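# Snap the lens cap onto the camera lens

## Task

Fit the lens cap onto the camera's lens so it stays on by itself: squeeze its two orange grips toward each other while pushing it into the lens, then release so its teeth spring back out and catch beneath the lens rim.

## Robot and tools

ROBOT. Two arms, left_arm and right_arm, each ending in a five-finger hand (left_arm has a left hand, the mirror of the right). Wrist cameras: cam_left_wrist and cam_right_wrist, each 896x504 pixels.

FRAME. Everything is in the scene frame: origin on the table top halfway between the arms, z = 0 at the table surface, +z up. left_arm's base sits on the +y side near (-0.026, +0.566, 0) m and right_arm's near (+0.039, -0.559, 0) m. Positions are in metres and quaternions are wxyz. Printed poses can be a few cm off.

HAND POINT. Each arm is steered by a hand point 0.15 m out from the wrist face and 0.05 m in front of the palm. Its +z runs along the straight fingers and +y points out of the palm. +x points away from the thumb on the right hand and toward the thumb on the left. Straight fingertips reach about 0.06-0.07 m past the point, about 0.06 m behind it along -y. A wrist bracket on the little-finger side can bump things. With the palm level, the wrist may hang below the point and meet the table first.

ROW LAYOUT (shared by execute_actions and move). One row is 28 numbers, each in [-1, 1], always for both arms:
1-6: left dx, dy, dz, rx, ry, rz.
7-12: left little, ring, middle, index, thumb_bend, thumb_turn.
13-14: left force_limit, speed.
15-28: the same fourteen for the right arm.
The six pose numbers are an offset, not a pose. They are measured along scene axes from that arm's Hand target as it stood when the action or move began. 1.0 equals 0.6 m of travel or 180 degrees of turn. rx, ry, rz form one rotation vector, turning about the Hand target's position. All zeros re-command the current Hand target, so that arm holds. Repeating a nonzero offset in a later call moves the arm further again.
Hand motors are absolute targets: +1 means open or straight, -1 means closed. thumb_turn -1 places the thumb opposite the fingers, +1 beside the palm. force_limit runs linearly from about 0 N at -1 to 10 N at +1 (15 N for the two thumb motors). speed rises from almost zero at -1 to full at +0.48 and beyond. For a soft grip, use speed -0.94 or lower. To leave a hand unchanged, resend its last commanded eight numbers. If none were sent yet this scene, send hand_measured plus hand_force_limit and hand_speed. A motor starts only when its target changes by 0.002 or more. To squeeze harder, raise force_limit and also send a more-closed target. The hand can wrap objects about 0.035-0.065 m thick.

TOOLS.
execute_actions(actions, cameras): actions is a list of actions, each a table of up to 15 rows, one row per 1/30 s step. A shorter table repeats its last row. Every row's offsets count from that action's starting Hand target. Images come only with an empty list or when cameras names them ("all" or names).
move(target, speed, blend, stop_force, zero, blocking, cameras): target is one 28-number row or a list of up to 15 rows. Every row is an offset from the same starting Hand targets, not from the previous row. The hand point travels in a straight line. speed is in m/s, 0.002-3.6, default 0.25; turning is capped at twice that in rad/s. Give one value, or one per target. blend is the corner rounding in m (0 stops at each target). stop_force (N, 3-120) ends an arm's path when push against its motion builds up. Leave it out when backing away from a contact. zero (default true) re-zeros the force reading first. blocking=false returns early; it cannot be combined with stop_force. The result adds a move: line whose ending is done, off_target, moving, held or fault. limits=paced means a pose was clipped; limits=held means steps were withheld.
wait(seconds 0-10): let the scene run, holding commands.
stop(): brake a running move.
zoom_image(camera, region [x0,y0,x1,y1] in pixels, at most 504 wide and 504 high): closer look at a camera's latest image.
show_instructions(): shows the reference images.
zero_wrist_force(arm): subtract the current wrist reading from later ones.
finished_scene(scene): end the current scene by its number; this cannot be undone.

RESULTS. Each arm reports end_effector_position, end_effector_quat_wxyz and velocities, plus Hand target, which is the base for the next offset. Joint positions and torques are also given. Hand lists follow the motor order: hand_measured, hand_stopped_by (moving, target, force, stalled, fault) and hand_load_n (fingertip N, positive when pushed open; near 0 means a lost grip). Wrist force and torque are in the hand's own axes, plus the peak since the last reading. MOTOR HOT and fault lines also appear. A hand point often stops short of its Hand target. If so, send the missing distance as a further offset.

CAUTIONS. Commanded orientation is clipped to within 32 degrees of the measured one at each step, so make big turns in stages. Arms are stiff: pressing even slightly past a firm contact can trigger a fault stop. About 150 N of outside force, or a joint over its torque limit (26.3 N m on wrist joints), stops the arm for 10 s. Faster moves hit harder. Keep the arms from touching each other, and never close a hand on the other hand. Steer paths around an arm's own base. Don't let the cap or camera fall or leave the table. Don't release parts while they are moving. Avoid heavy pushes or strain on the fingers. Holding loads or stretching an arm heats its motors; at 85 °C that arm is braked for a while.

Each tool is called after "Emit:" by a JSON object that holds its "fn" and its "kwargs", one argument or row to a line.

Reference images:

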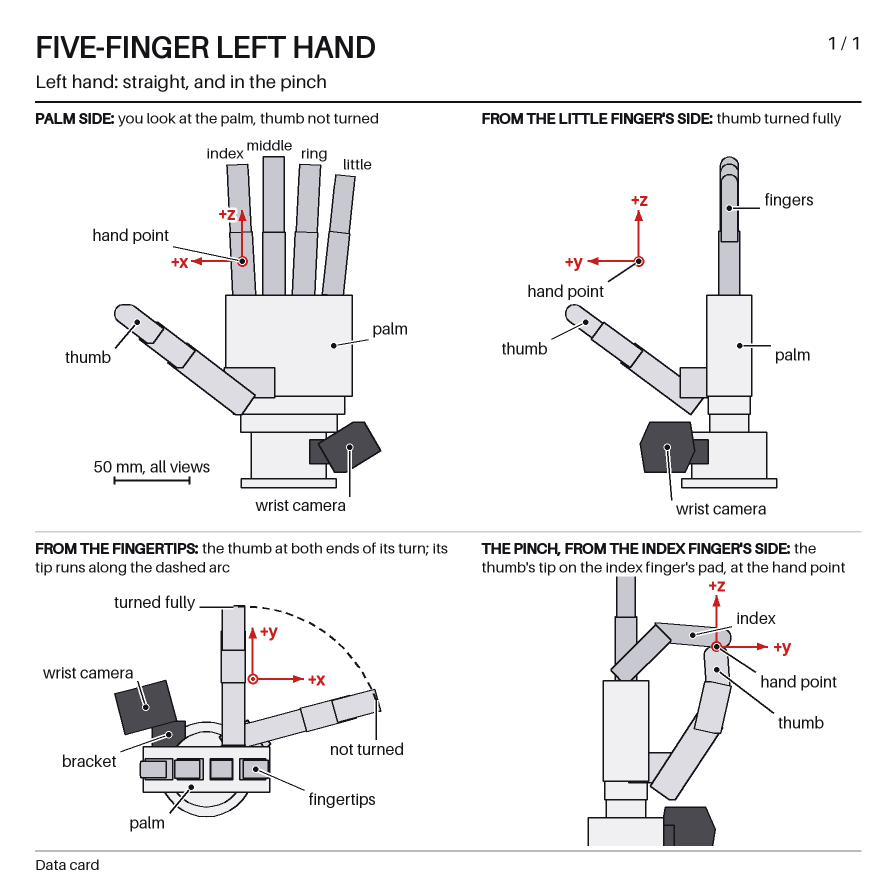

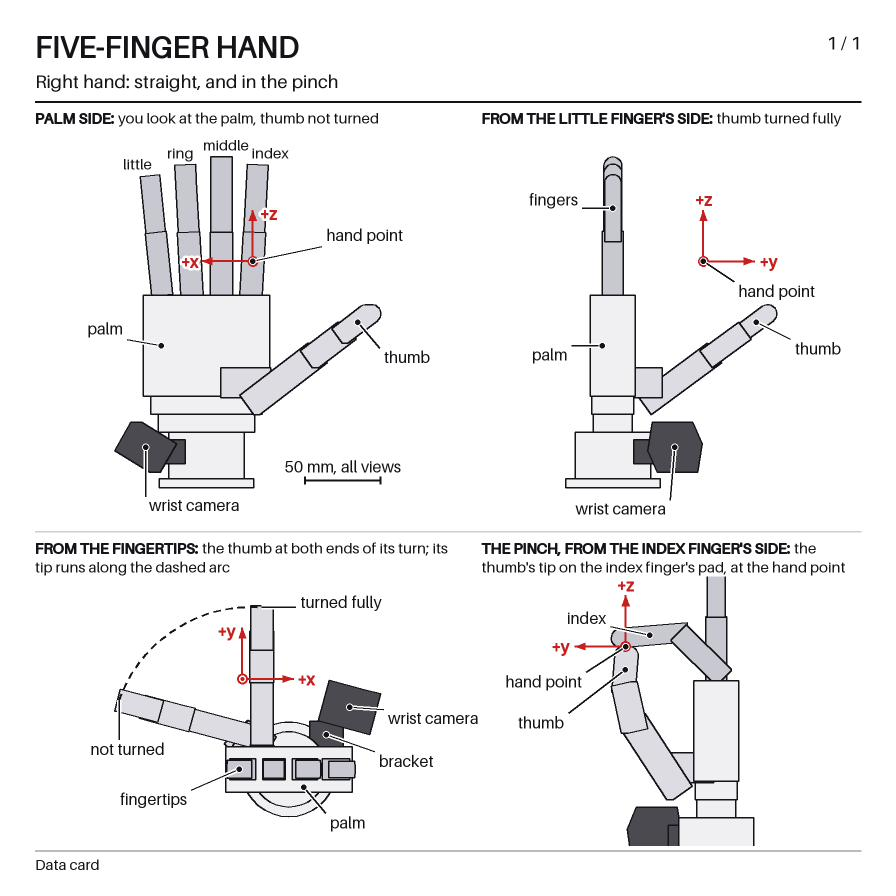

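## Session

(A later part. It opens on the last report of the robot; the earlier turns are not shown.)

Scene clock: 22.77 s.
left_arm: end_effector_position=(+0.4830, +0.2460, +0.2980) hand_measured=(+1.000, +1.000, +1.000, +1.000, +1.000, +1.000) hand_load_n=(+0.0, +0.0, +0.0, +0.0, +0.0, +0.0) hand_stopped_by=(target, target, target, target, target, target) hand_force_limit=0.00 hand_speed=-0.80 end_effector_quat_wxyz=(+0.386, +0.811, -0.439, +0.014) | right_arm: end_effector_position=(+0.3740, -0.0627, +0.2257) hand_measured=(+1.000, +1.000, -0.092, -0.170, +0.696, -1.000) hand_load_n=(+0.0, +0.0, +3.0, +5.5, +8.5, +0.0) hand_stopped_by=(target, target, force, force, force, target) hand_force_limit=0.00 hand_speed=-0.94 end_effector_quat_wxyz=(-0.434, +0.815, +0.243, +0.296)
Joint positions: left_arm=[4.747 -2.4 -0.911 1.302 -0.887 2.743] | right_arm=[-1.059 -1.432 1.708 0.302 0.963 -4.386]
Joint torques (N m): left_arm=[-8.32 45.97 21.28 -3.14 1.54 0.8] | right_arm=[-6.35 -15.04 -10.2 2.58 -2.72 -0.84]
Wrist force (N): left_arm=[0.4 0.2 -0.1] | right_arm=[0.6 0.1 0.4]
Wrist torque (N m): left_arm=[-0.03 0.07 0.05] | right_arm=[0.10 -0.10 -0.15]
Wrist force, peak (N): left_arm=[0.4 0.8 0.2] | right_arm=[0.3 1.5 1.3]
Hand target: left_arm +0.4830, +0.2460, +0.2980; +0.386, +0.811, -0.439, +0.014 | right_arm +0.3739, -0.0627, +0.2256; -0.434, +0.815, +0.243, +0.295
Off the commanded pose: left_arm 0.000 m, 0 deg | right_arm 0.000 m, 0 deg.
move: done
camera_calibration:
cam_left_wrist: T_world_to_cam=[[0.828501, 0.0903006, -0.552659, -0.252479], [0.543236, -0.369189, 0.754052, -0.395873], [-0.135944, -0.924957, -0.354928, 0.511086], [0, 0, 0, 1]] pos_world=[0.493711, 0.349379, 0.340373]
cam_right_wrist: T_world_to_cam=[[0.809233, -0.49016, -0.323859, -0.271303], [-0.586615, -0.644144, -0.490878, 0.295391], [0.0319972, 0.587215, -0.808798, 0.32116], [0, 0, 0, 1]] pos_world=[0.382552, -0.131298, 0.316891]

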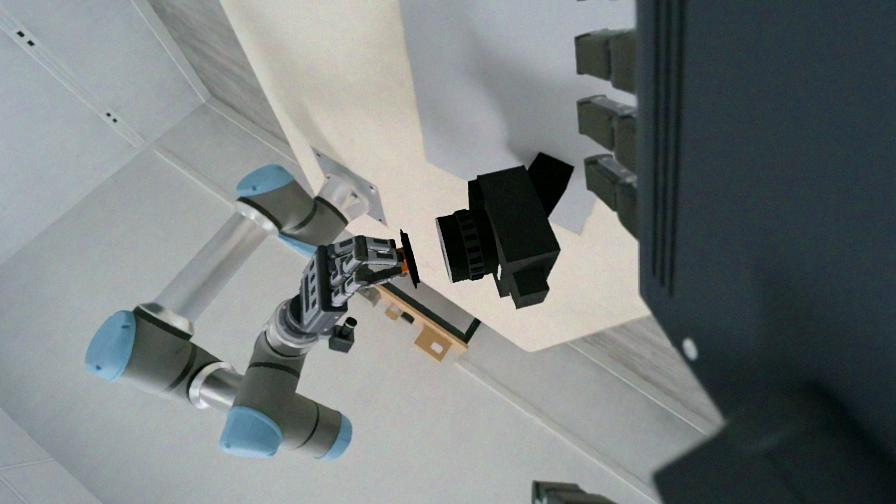

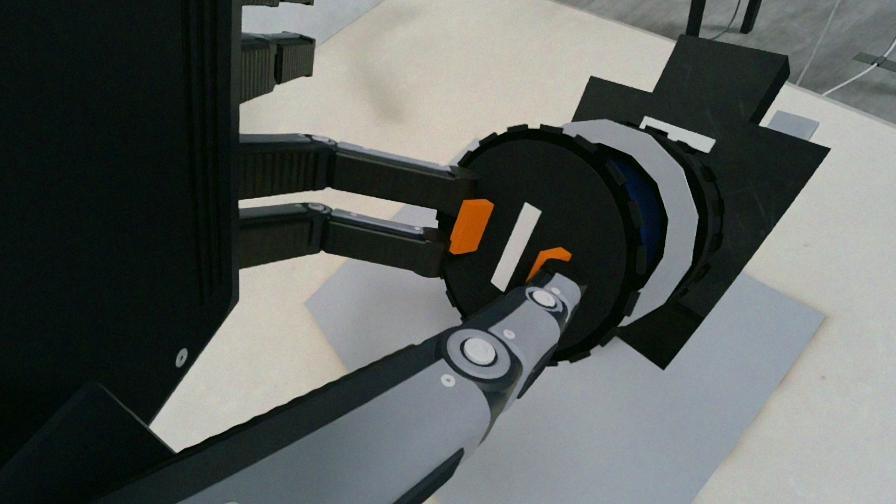

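Emit:
{"fn": "move", "kwargs": {
  "target": [-0.0272,-0.185,-0.071,0,0,0,1,1,1,1,1,1,0,-0.8,0.0317,0.0105,-0.0328,-0.0014,-0.00828,-0.00293,1,1,-0.35,-0.35,0.55,-1,0,-0.94],
  "speed": 0.1,
  "cameras": ["all"]
}}

Emit:
{"fn": "zoom_image", "kwargs": {
  "camera": "cam_left_wrist",
  "region": [395, 200, 495, 310]
}}

Emit:
{"fn": "zoom_image", "kwargs": {
  "camera": "cam_right_wrist",
  "region": [560, 100, 700, 240]
}}

Emit:
{"fn": "zoom_image", "kwargs": {
  "camera": "cam_right_wrist",
  "region": [560, 230, 700, 370]
}}

Emit:
{"fn": "zoom_image", "kwargs": {
  "camera": "cam_right_wrist",
  "region": [430, 100, 570, 240]
}}

Scene clock: 32.77 s.
left_arm: end_effector_position=(+0.4666, +0.1350, +0.2554) hand_measured=(+1.000, +1.000, +1.000, +1.000, +1.000, +1.000) hand_load_n=(+0.0, +0.0, +0.0, +0.0, +0.0, +0.0) hand_stopped_by=(target, target, target, target, target, target) hand_force_limit=0.00 hand_speed=-0.80 end_effector_quat_wxyz=(+0.386, +0.811, -0.439, +0.014) | right_arm: end_effector_position=(+0.3930, -0.0564, +0.2058) hand_measured=(+1.000, +1.000, -0.092, -0.170, +0.696, -1.000) hand_load_n=(+0.0, +0.0, +3.0, +5.5, +8.5, -0.5) hand_stopped_by=(target, target, force, force, force, target) hand_force_limit=0.00 hand_speed=-0.94 end_effector_quat_wxyz=(-0.428, +0.814, +0.246, +0.307)
Joint positions: left_arm=[4.566 -2.478 -0.842 1.459 -0.822 2.518] | right_arm=[-1.06 -1.385 1.708 0.243 0.979 -4.399]
Joint torques (N m): left_arm=[1.27 59.15 10.99 -2.9 -1.22 0.06] | right_arm=[-3.46 -44.05 -27.3 2.49 -1.42 0.21]
Wrist force (N): left_arm=[0.0 0.6 0.4] | right_arm=[0.7 -0.1 0.4]
Wrist torque (N m): left_arm=[0.01 0.13 -0.07] | right_arm=[0.10 -0.13 -0.01]
Wrist force, peak (N): left_arm=[0.6 0.8 1.0] | right_arm=[0.8 0.1 0.5]
Hand target: left_arm +0.4666, +0.1350, +0.2554; +0.386, +0.811, -0.439, +0.014 | right_arm +0.3929, -0.0564, +0.2059; -0.428, +0.814, +0.246, +0.307
Off the commanded pose: left_arm 0.000 m, 0 deg | right_arm 0.000 m, 0 deg.
move: done
camera_calibration:
cam_left_wrist: T_world_to_cam=[[0.828528, 0.0901426, -0.552644, -0.252483], [0.543169, -0.369177, 0.754106, -0.395826], [-0.136046, -0.924977, -0.354836, 0.391199], [0, 0, 0, 1]] pos_world=[0.47741, 0.23848, 0.297773]
cam_right_wrist: T_world_to_cam=[[0.812888, -0.498869, -0.30057, -0.296832], [-0.579504, -0.64122, -0.503003, 0.300652], [0.0582008, 0.583067, -0.810337, 0.290569], [0, 0, 0, 1]] pos_world=[0.398609, -0.124717, 0.297469]

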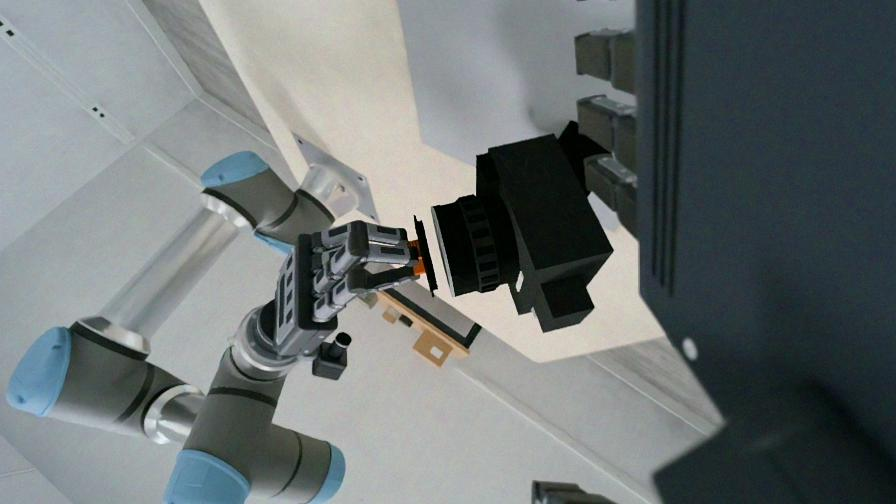

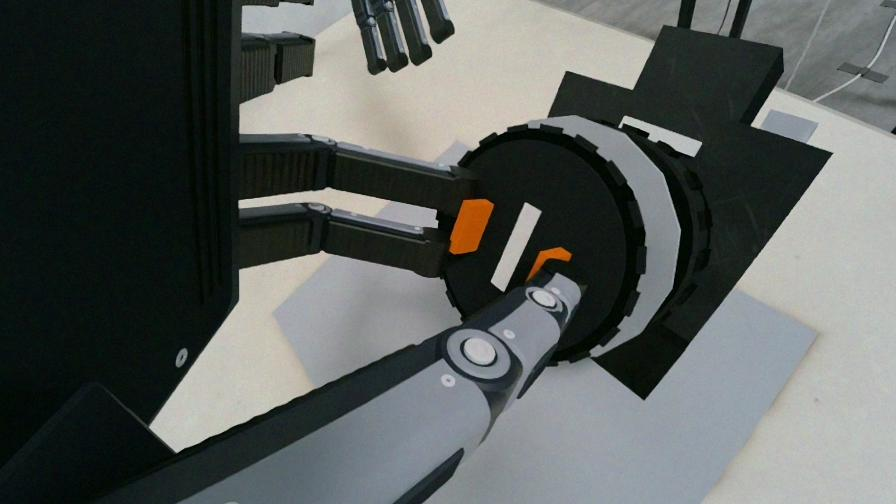

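Scaled by 4.582 from the camera's 896x504 image, which has a finer 1280x720 frame.

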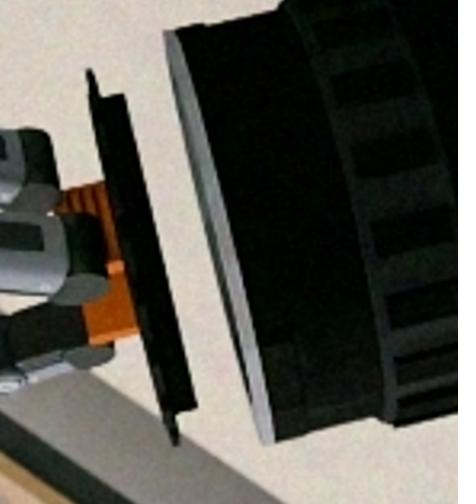

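Scaled by 3.600 from the camera's 896x504 image, which has a finer 1280x720 frame.

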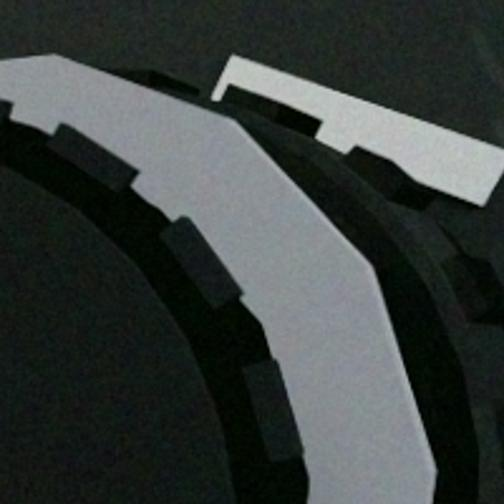

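Scaled by 3.600 from the camera's 896x504 image, which has a finer 1280x720 frame.

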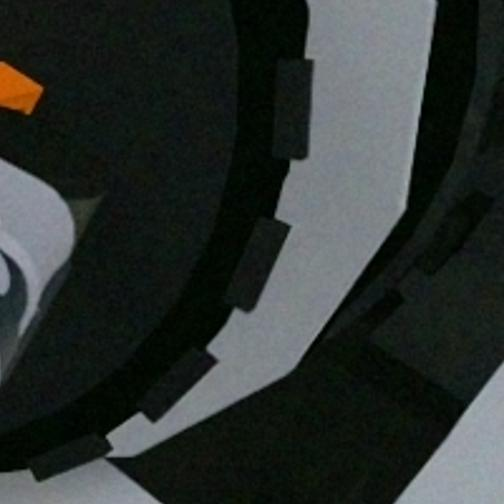

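Scaled by 3.600 from the camera's 896x504 image, which has a finer 1280x720 frame.

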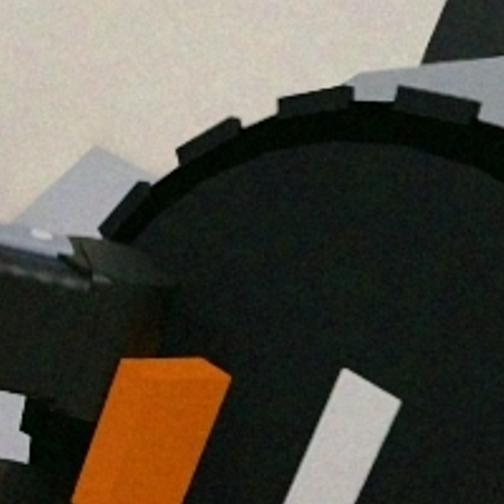

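Emit:
{"fn": "move", "kwargs": {
  "target": [0,0,0,0,0,0,1,1,1,1,1,1,0,-0.8,0.02331,0.00427,-0.02344,0,0,0,1,1,-0.35,-0.35,0.55,-1,0,-0.94],
  "speed": 0.012,
  "stop_force": 4,
  "cameras": ["all"]
}}

Emit:
{"fn": "zoom_image", "kwargs": {
  "camera": "cam_right_wrist",
  "region": [400, 60, 720, 400]
}}

Emit:
{"fn": "zoom_image", "kwargs": {
  "camera": "cam_left_wrist",
  "region": [395, 200, 495, 310]
}}

Scene clock: 36.10 s.
left_arm: end_effector_position=(+0.4666, +0.1350, +0.2554) hand_measured=(+1.000, +1.000, +1.000, +1.000, +1.000, +1.000) hand_load_n=(+0.0, +0.0, -0.5, +0.0, +0.0, +0.0) hand_stopped_by=(target, target, target, target, target, target) hand_force_limit=0.00 hand_speed=-0.80 end_effector_quat_wxyz=(+0.386, +0.811, -0.439, +0.014) | right_arm: end_effector_position=(+0.4038, -0.0544, +0.1950) hand_measured=(+1.000, +1.000, -0.092, -0.170, +0.696, -1.000) hand_load_n=(+0.0, +0.0, +2.5, +5.5, +8.5, +0.0) hand_stopped_by=(target, target, force, force, force, target) hand_force_limit=0.00 hand_speed=-0.94 end_effector_quat_wxyz=(-0.428, +0.814, +0.246, +0.307)
Joint positions: left_arm=[4.566 -2.478 -0.843 1.459 -0.822 2.518] | right_arm=[-1.07 -1.357 1.702 0.224 0.97 -4.405]
Joint torques (N m): left_arm=[-5.03 62.22 8.74 -0.96 -1.12 -0.96] | right_arm=[6.04 -43.53 -8.56 1.86 2.79 2.67]
Wrist force (N): left_arm=[0.2 0.6 0.0] | right_arm=[-0.5 -4.0 -1.9]
Wrist torque (N m): left_arm=[0.04 0.09 -0.07] | right_arm=[0.01 -0.11 -0.07]
Wrist force, peak (N): left_arm=[0.2 1.0 0.1] | right_arm=[1.5 -8.4 -8.0]
Hand target: left_arm +0.4666, +0.1350, +0.2554; +0.386, +0.811, -0.439, +0.014 | right_arm +0.4038, -0.0544, +0.1950; -0.428, +0.814, +0.246, +0.307 (not the last commanded pose)
Off the commanded pose: left_arm 0.000 m, 0 deg | right_arm 0.005 m, 0 deg.
move: contact (right_arm)
camera_calibration:
cam_left_wrist: T_world_to_cam=[[0.828501, 0.0903006, -0.552659, -0.252494], [0.543236, -0.369189, 0.754052, -0.395876], [-0.135944, -0.924957, -0.354928, 0.39108], [0, 0, 0, 1]] pos_world=[0.477411, 0.238379, 0.297773]
cam_right_wrist: T_world_to_cam=[[0.812907, -0.498739, -0.300736, -0.307804], [-0.579488, -0.641155, -0.503104, 0.302791], [0.0580993, 0.58325, -0.810212, 0.280051], [0, 0, 0, 1]] pos_world=[0.409409, -0.122717, 0.286668]

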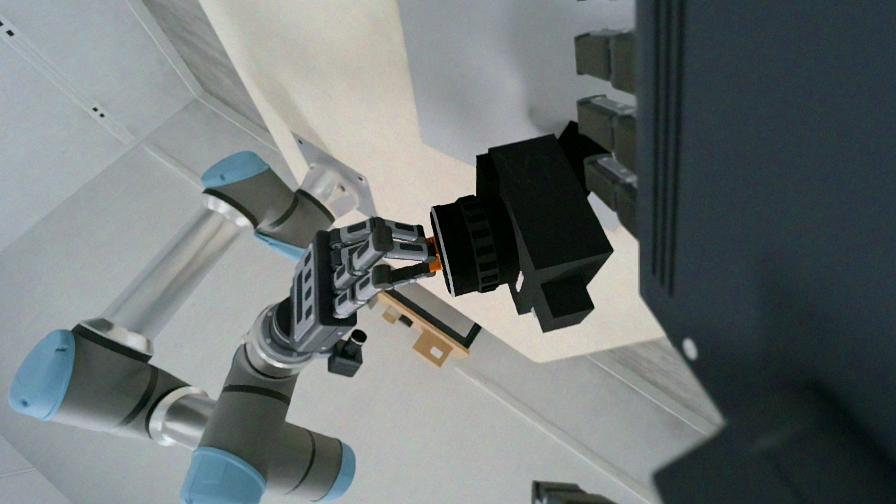

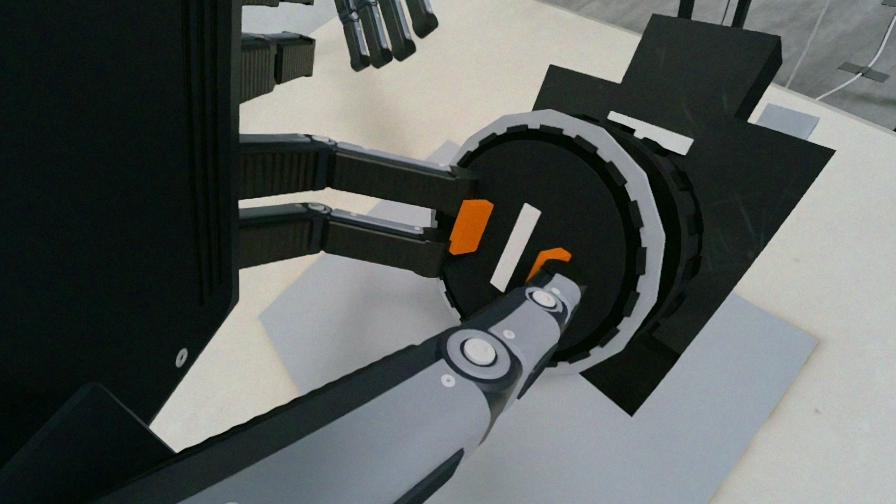

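Scaled by 1.482 from the camera's 896x504 image, which has a finer 1280x720 frame.

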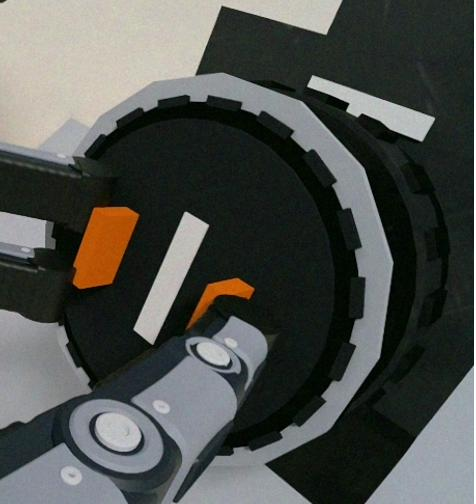

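Scaled by 4.582 from the camera's 896x504 image, which has a finer 1280x720 frame.

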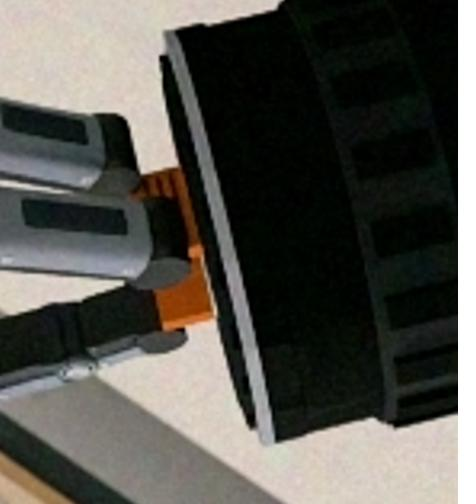

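Emit:
{"fn": "move", "kwargs": {
  "target": [0,0,0,0,0,0,1,1,1,1,1,1,0,-0.8,0.0035,0.00064,-0.0035,0,0,0,1,1,-0.35,-0.35,0.55,-1,0,-0.94],
  "speed": 0.006,
  "stop_force": 9,
  "zero": false,
  "cameras": ["all"]
}}

Emit:
{"fn": "zoom_image", "kwargs": {
  "camera": "cam_right_wrist",
  "region": [400, 60, 720, 400]
}}

Emit:
{"fn": "zoom_image", "kwargs": {
  "camera": "cam_left_wrist",
  "region": [415, 200, 475, 305]
}}

Scene clock: 37.27 s.
left_arm: end_effector_position=(+0.4666, +0.1350, +0.2554) hand_measured=(+1.000, +1.000, +1.000, +1.000, +1.000, +1.000) hand_load_n=(+0.0, +0.0, +0.0, +0.0, +0.0, +0.0) hand_stopped_by=(target, target, target, target, target, target) hand_force_limit=0.00 hand_speed=-0.80 end_effector_quat_wxyz=(+0.386, +0.811, -0.439, +0.014) | right_arm: end_effector_position=(+0.4039, -0.0544, +0.1947) hand_measured=(+1.000, +1.000, -0.092, -0.170, +0.696, -1.000) hand_load_n=(+0.0, +0.0, +2.0, +5.0, +9.0, -0.5) hand_stopped_by=(target, target, force, force, force, target) hand_force_limit=0.00 hand_speed=-0.94 end_effector_quat_wxyz=(-0.428, +0.814, +0.246, +0.307)
Joint positions: left_arm=[4.566 -2.478 -0.843 1.459 -0.822 2.518] | right_arm=[-1.071 -1.356 1.702 0.224 0.97 -4.405]
Joint torques (N m): left_arm=[-5.6 61.83 10.36 -0.84 -0.96 -0.58] | right_arm=[4.06 -40.58 -8.77 1.76 3.45 -2.86]
Wrist force (N): left_arm=[0.3 0.4 0.3] | right_arm=[0.7 -7.7 -5.7]
Wrist torque (N m): left_arm=[-0.02 0.08 -0.05] | right_arm=[-0.11 -0.04 -0.14]
Wrist force, peak (N): left_arm=[0.7 0.9 0.4] | right_arm=[2.1 -11.0 -9.2]
Hand target: left_arm +0.4666, +0.1350, +0.2554; +0.386, +0.811, -0.439, +0.014 | right_arm +0.4039, -0.0544, +0.1947; -0.428, +0.814, +0.246, +0.307 (not the last commanded pose)
Off the commanded pose: left_arm 0.000 m, 0 deg | right_arm 0.003 m, 0 deg.
move: contact (right_arm)
camera_calibration:
cam_left_wrist: T_world_to_cam=[[0.828501, 0.0903006, -0.552659, -0.252494], [0.543236, -0.369189, 0.754052, -0.395876], [-0.135944, -0.924957, -0.354928, 0.39108], [0, 0, 0, 1]] pos_world=[0.477411, 0.238379, 0.297773]
cam_right_wrist: T_world_to_cam=[[0.812773, -0.498929, -0.300782, -0.3079], [-0.579676, -0.641111, -0.502943, 0.302784], [0.0580979, 0.583135, -0.810295, 0.279893], [0, 0, 0, 1]] pos_world=[0.409509, -0.122717, 0.286468]

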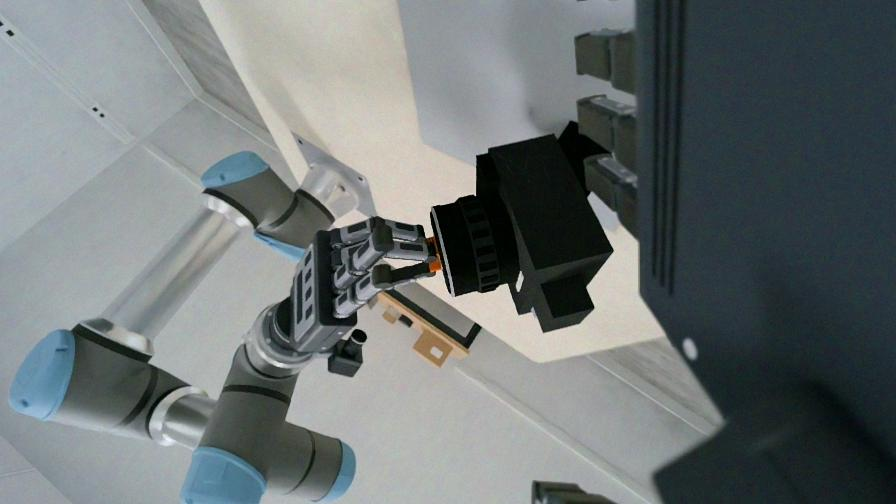

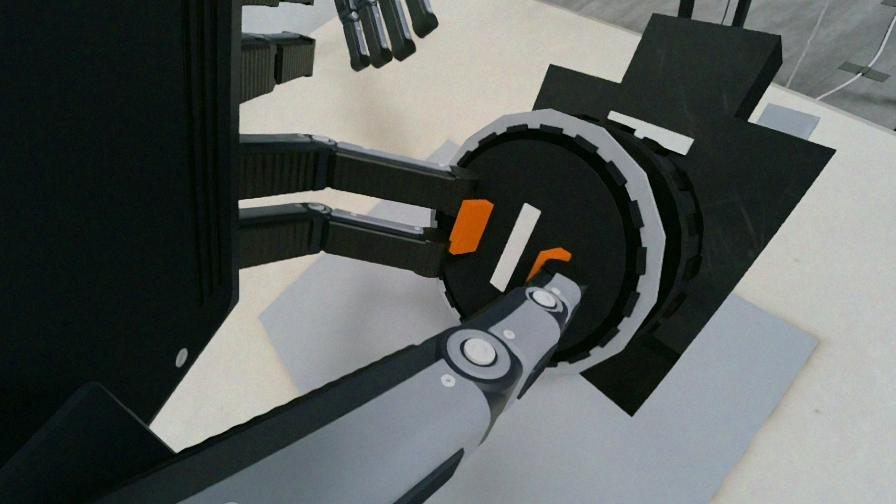

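Scaled by 1.482 from the camera's 896x504 image, which has a finer 1280x720 frame.

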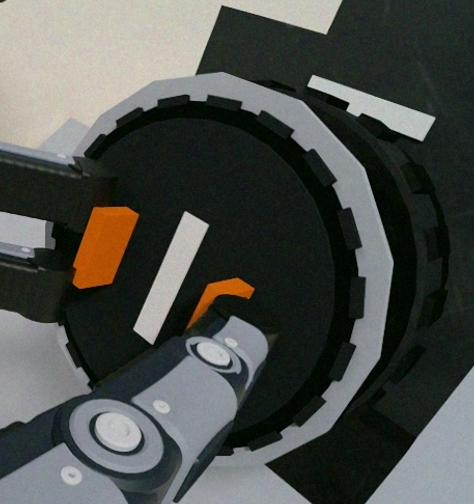

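Scaled by 4.800 from the camera's 896x504 image, which has a finer 1280x720 frame.

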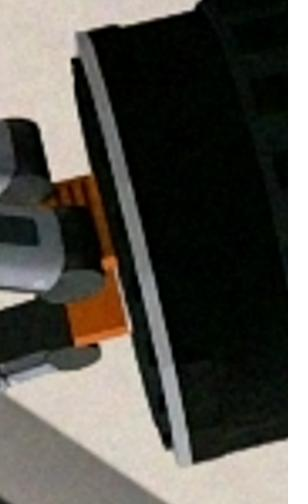

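Emit:
{"fn": "move", "kwargs": {
  "target": [0,0,0,0,0,0,1,1,1,1,1,1,0,-0.8,0,0,0,0,0,0,1,1,-0.04,-0.05,0.87,-1,0,-0.88],
  "cameras": ["cam_right_wrist"]
}}

Emit:
{"fn": "zoom_image", "kwargs": {
  "camera": "cam_right_wrist",
  "region": [400, 60, 720, 400]
}}

Scene clock: 38.73 s.
left_arm: end_effector_position=(+0.4666, +0.1350, +0.2554) hand_measured=(+1.000, +1.000, +1.000, +1.000, +1.000, +1.000) hand_load_n=(+0.0, +0.0, +0.0, +0.0, +0.0, +0.0) hand_stopped_by=(target, target, target, target, target, target) hand_force_limit=0.00 hand_speed=-0.80 end_effector_quat_wxyz=(+0.386, +0.811, -0.439, +0.014) | right_arm: end_effector_position=(+0.4039, -0.0544, +0.1947) hand_measured=(+1.000, +1.000, -0.040, -0.050, +0.870, -1.000) hand_load_n=(-0.5, +0.0, +1.0, -0.5, +0.0, +0.0) hand_stopped_by=(target, target, target, target, target, target) hand_force_limit=0.00 hand_speed=-0.88 end_effector_quat_wxyz=(-0.428, +0.814, +0.246, +0.307)
Joint positions: left_arm=[4.566 -2.478 -0.843 1.459 -0.822 2.518] | right_arm=[-1.071 -1.356 1.702 0.224 0.97 -4.405]
Joint torques (N m): left_arm=[-5.88 61.5 8.97 -0.73 -0.99 -0.83] | right_arm=[-0.39 -25.07 -8.42 -0.43 -2.02 -2.58]
Wrist force (N): left_arm=[0.7 0.5 0.1] | right_arm=[1.4 -3.8 0.3]
Wrist torque (N m): left_arm=[0.01 0.02 -0.03] | right_arm=[0.09 -0.14 -0.10]
Wrist force, peak (N): left_arm=[0.4 1.1 0.2] | right_arm=[1.3 -12.0 -9.5]
Hand target: left_arm +0.4666, +0.1350, +0.2554; +0.386, +0.811, -0.439, +0.014 | right_arm +0.4039, -0.0544, +0.1947; -0.428, +0.814, +0.246, +0.307
Off the commanded pose: left_arm 0.000 m, 0 deg | right_arm 0.000 m, 0 deg.
move: done
camera_calibration:
cam_right_wrist: T_world_to_cam=[[0.81282, -0.498877, -0.300742, -0.307925], [-0.579611, -0.641151, -0.502968, 0.30276], [0.058098, 0.583136, -0.810295, 0.279893], [0, 0, 0, 1]] pos_world=[0.409509, -0.122717, 0.286468]
Images, in order (width x height): cam_right_wrist 896x504.

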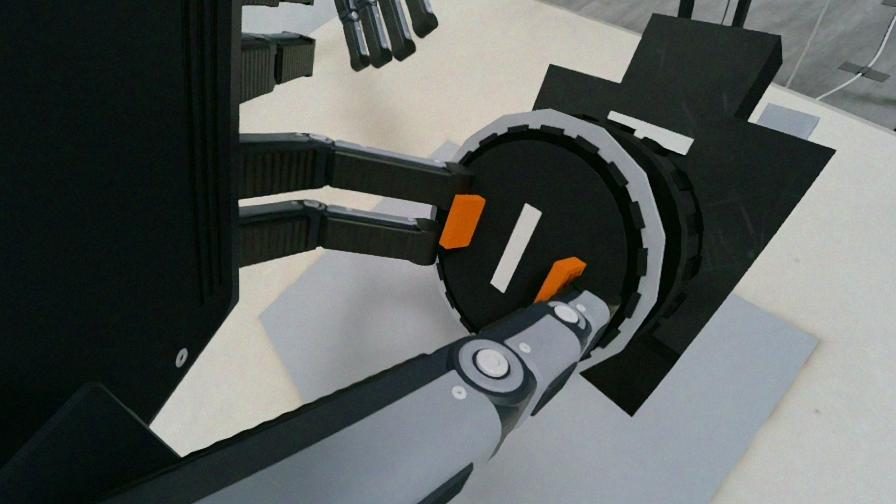

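Scaled by 1.482 from the camera's 896x504 image, which has a finer 1280x720 frame.

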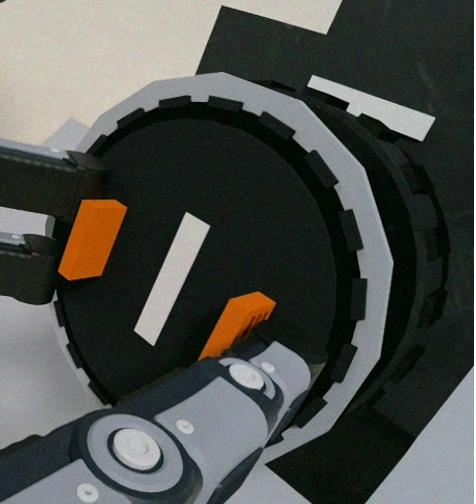

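Emit:
{"fn": "move", "kwargs": {
  "target": [
    [0,0,0,0,0,0,1,1,1,1,1,1,0,-0.8,-0.00466,-0.00085,0.00469,0,0,0,1,1,-0.04,-0.05,0.87,-1,0,-0.88],
    [0,0,0,0,0,0,1,1,1,1,1,1,0,-0.8,-0.00466,-0.00085,0.00469,0,0,0,1,1,0.08,0.08,1,-1,0,-0.8],
    [0,0,0,0,0,0,1,1,1,1,1,1,0,-0.8,-0.0583,-0.0107,0.0586,0,0,0,1,1,0.08,0.08,1,-1,0,-0.8]
  ],
  "speed": 0.05,
  "cameras": ["all"]
}}

Emit:
{"fn": "zoom_image", "kwargs": {
  "camera": "cam_right_wrist",
  "region": [450, 60, 770, 400]
}}

Emit:
{"fn": "zoom_image", "kwargs": {
  "camera": "cam_left_wrist",
  "region": [415, 200, 475, 305]
}}

Scene clock: 41.53 s.
left_arm: end_effector_position=(+0.4666, +0.1350, +0.2554) hand_measured=(+1.000, +1.000, +1.000, +1.000, +1.000, +1.000) hand_load_n=(+0.0, +0.0, +0.0, +0.0, +0.0, +0.0) hand_stopped_by=(target, target, target, target, target, target) hand_force_limit=0.00 hand_speed=-0.80 end_effector_quat_wxyz=(+0.386, +0.811, -0.439, +0.014) | right_arm: end_effector_position=(+0.3688, -0.0609, +0.2300) hand_measured=(+1.000, +1.000, +0.080, +0.080, +1.000, -1.000) hand_load_n=(+0.0, +0.0, +0.0, +0.0, +0.0, +0.5) hand_stopped_by=(target, target, target, target, target, target) hand_force_limit=0.00 hand_speed=-0.80 end_effector_quat_wxyz=(-0.428, +0.814, +0.246, +0.307) end_effector_velocity=(+0.003, +0.001, -0.003) end_effector_angular_velocity=(+0.001, -0.001, -0.002)
Joint positions: left_arm=[4.566 -2.478 -0.843 1.459 -0.822 2.518] | right_arm=[-1.036 -1.448 1.716 0.29 1 -4.383]
Joint velocities: left_arm=[within noise] | right_arm=[-0.002 0.006 0.001 -0.008 0 0]
Joint torques (N m): left_arm=[-5.42 59.98 8.94 -0.81 -0.59 -0.69] | right_arm=[-5.27 -13.09 -14 -2.11 -2.28 -0.81]
Wrist force (N): left_arm=[0.3 0.3 0.1] | right_arm=[0.6 -0.4 0.3]
Wrist torque (N m): left_arm=[-0.03 0.07 -0.04] | right_arm=[0.06 -0.08 -0.16]
Wrist force, peak (N): left_arm=[0.6 0.9 -0.2] | right_arm=[1.5 -3.7 0.3]
Hand target: left_arm +0.4666, +0.1350, +0.2554; +0.386, +0.811, -0.439, +0.014 | right_arm +0.3689, -0.0608, +0.2299; -0.428, +0.814, +0.246, +0.307
Off the commanded pose: left_arm 0.000 m, 0 deg | right_arm 0.000 m, 0 deg.
move: done
camera_calibration:
cam_left_wrist: T_world_to_cam=[[0.828501, 0.0903006, -0.552659, -0.252494], [0.543236, -0.369189, 0.754052, -0.395876], [-0.135944, -0.924957, -0.354928, 0.39108], [0, 0, 0, 1]] pos_world=[0.477411, 0.238379, 0.297773]
cam_right_wrist: T_world_to_cam=[[0.812612, -0.499133, -0.300879, -0.271963], [-0.579902, -0.641013, -0.502808, 0.296027], [0.0581005, 0.583068, -0.810343, 0.314251], [0, 0, 0, 1]] pos_world=[0.374409, -0.129218, 0.321668]

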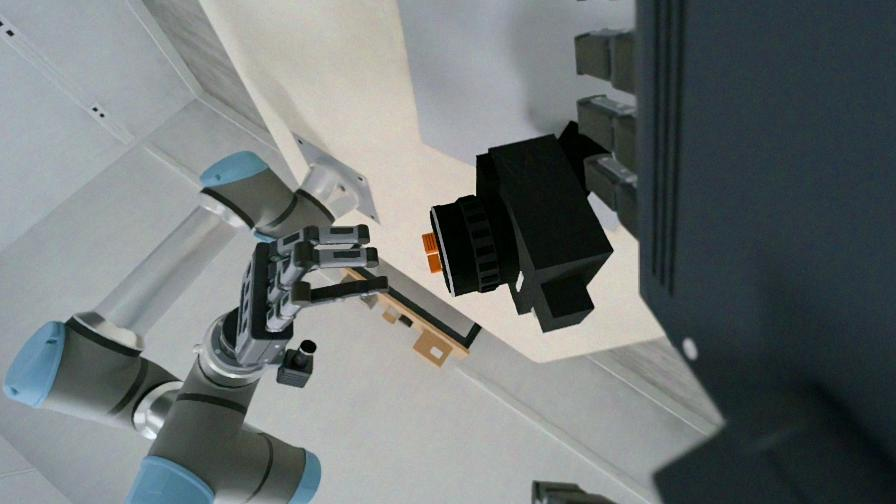

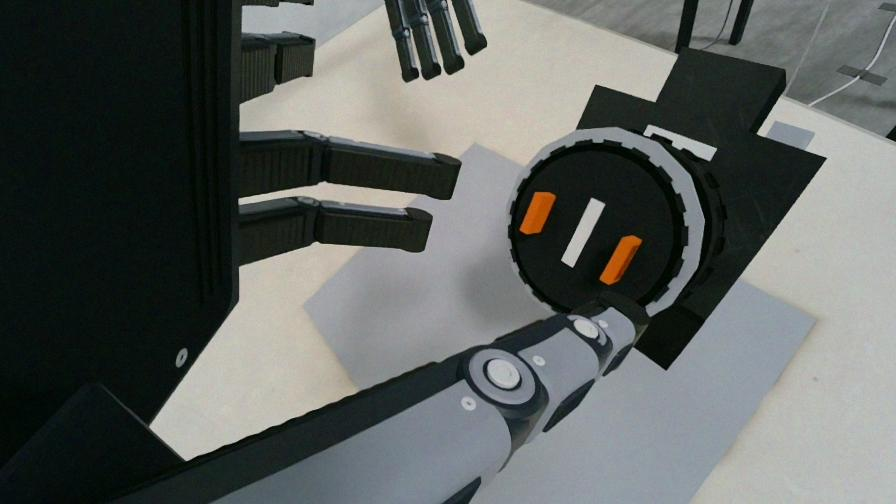

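Scaled by 1.482 from the camera's 896x504 image, which has a finer 1280x720 frame.

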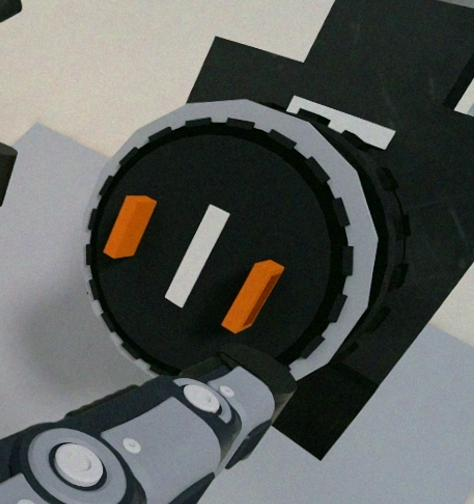

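Scaled by 4.800 from the camera's 896x504 image, which has a finer 1280x720 frame.

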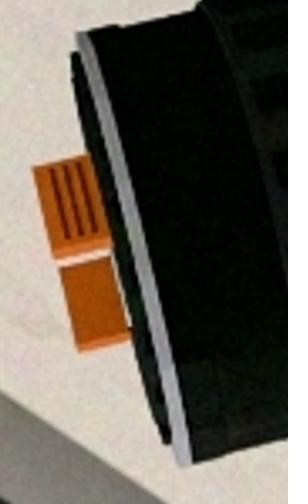

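Emit:
{"fn": "finished_scene", "kwargs": {
  "scene": 2
}}

The scene is finished: the task was done.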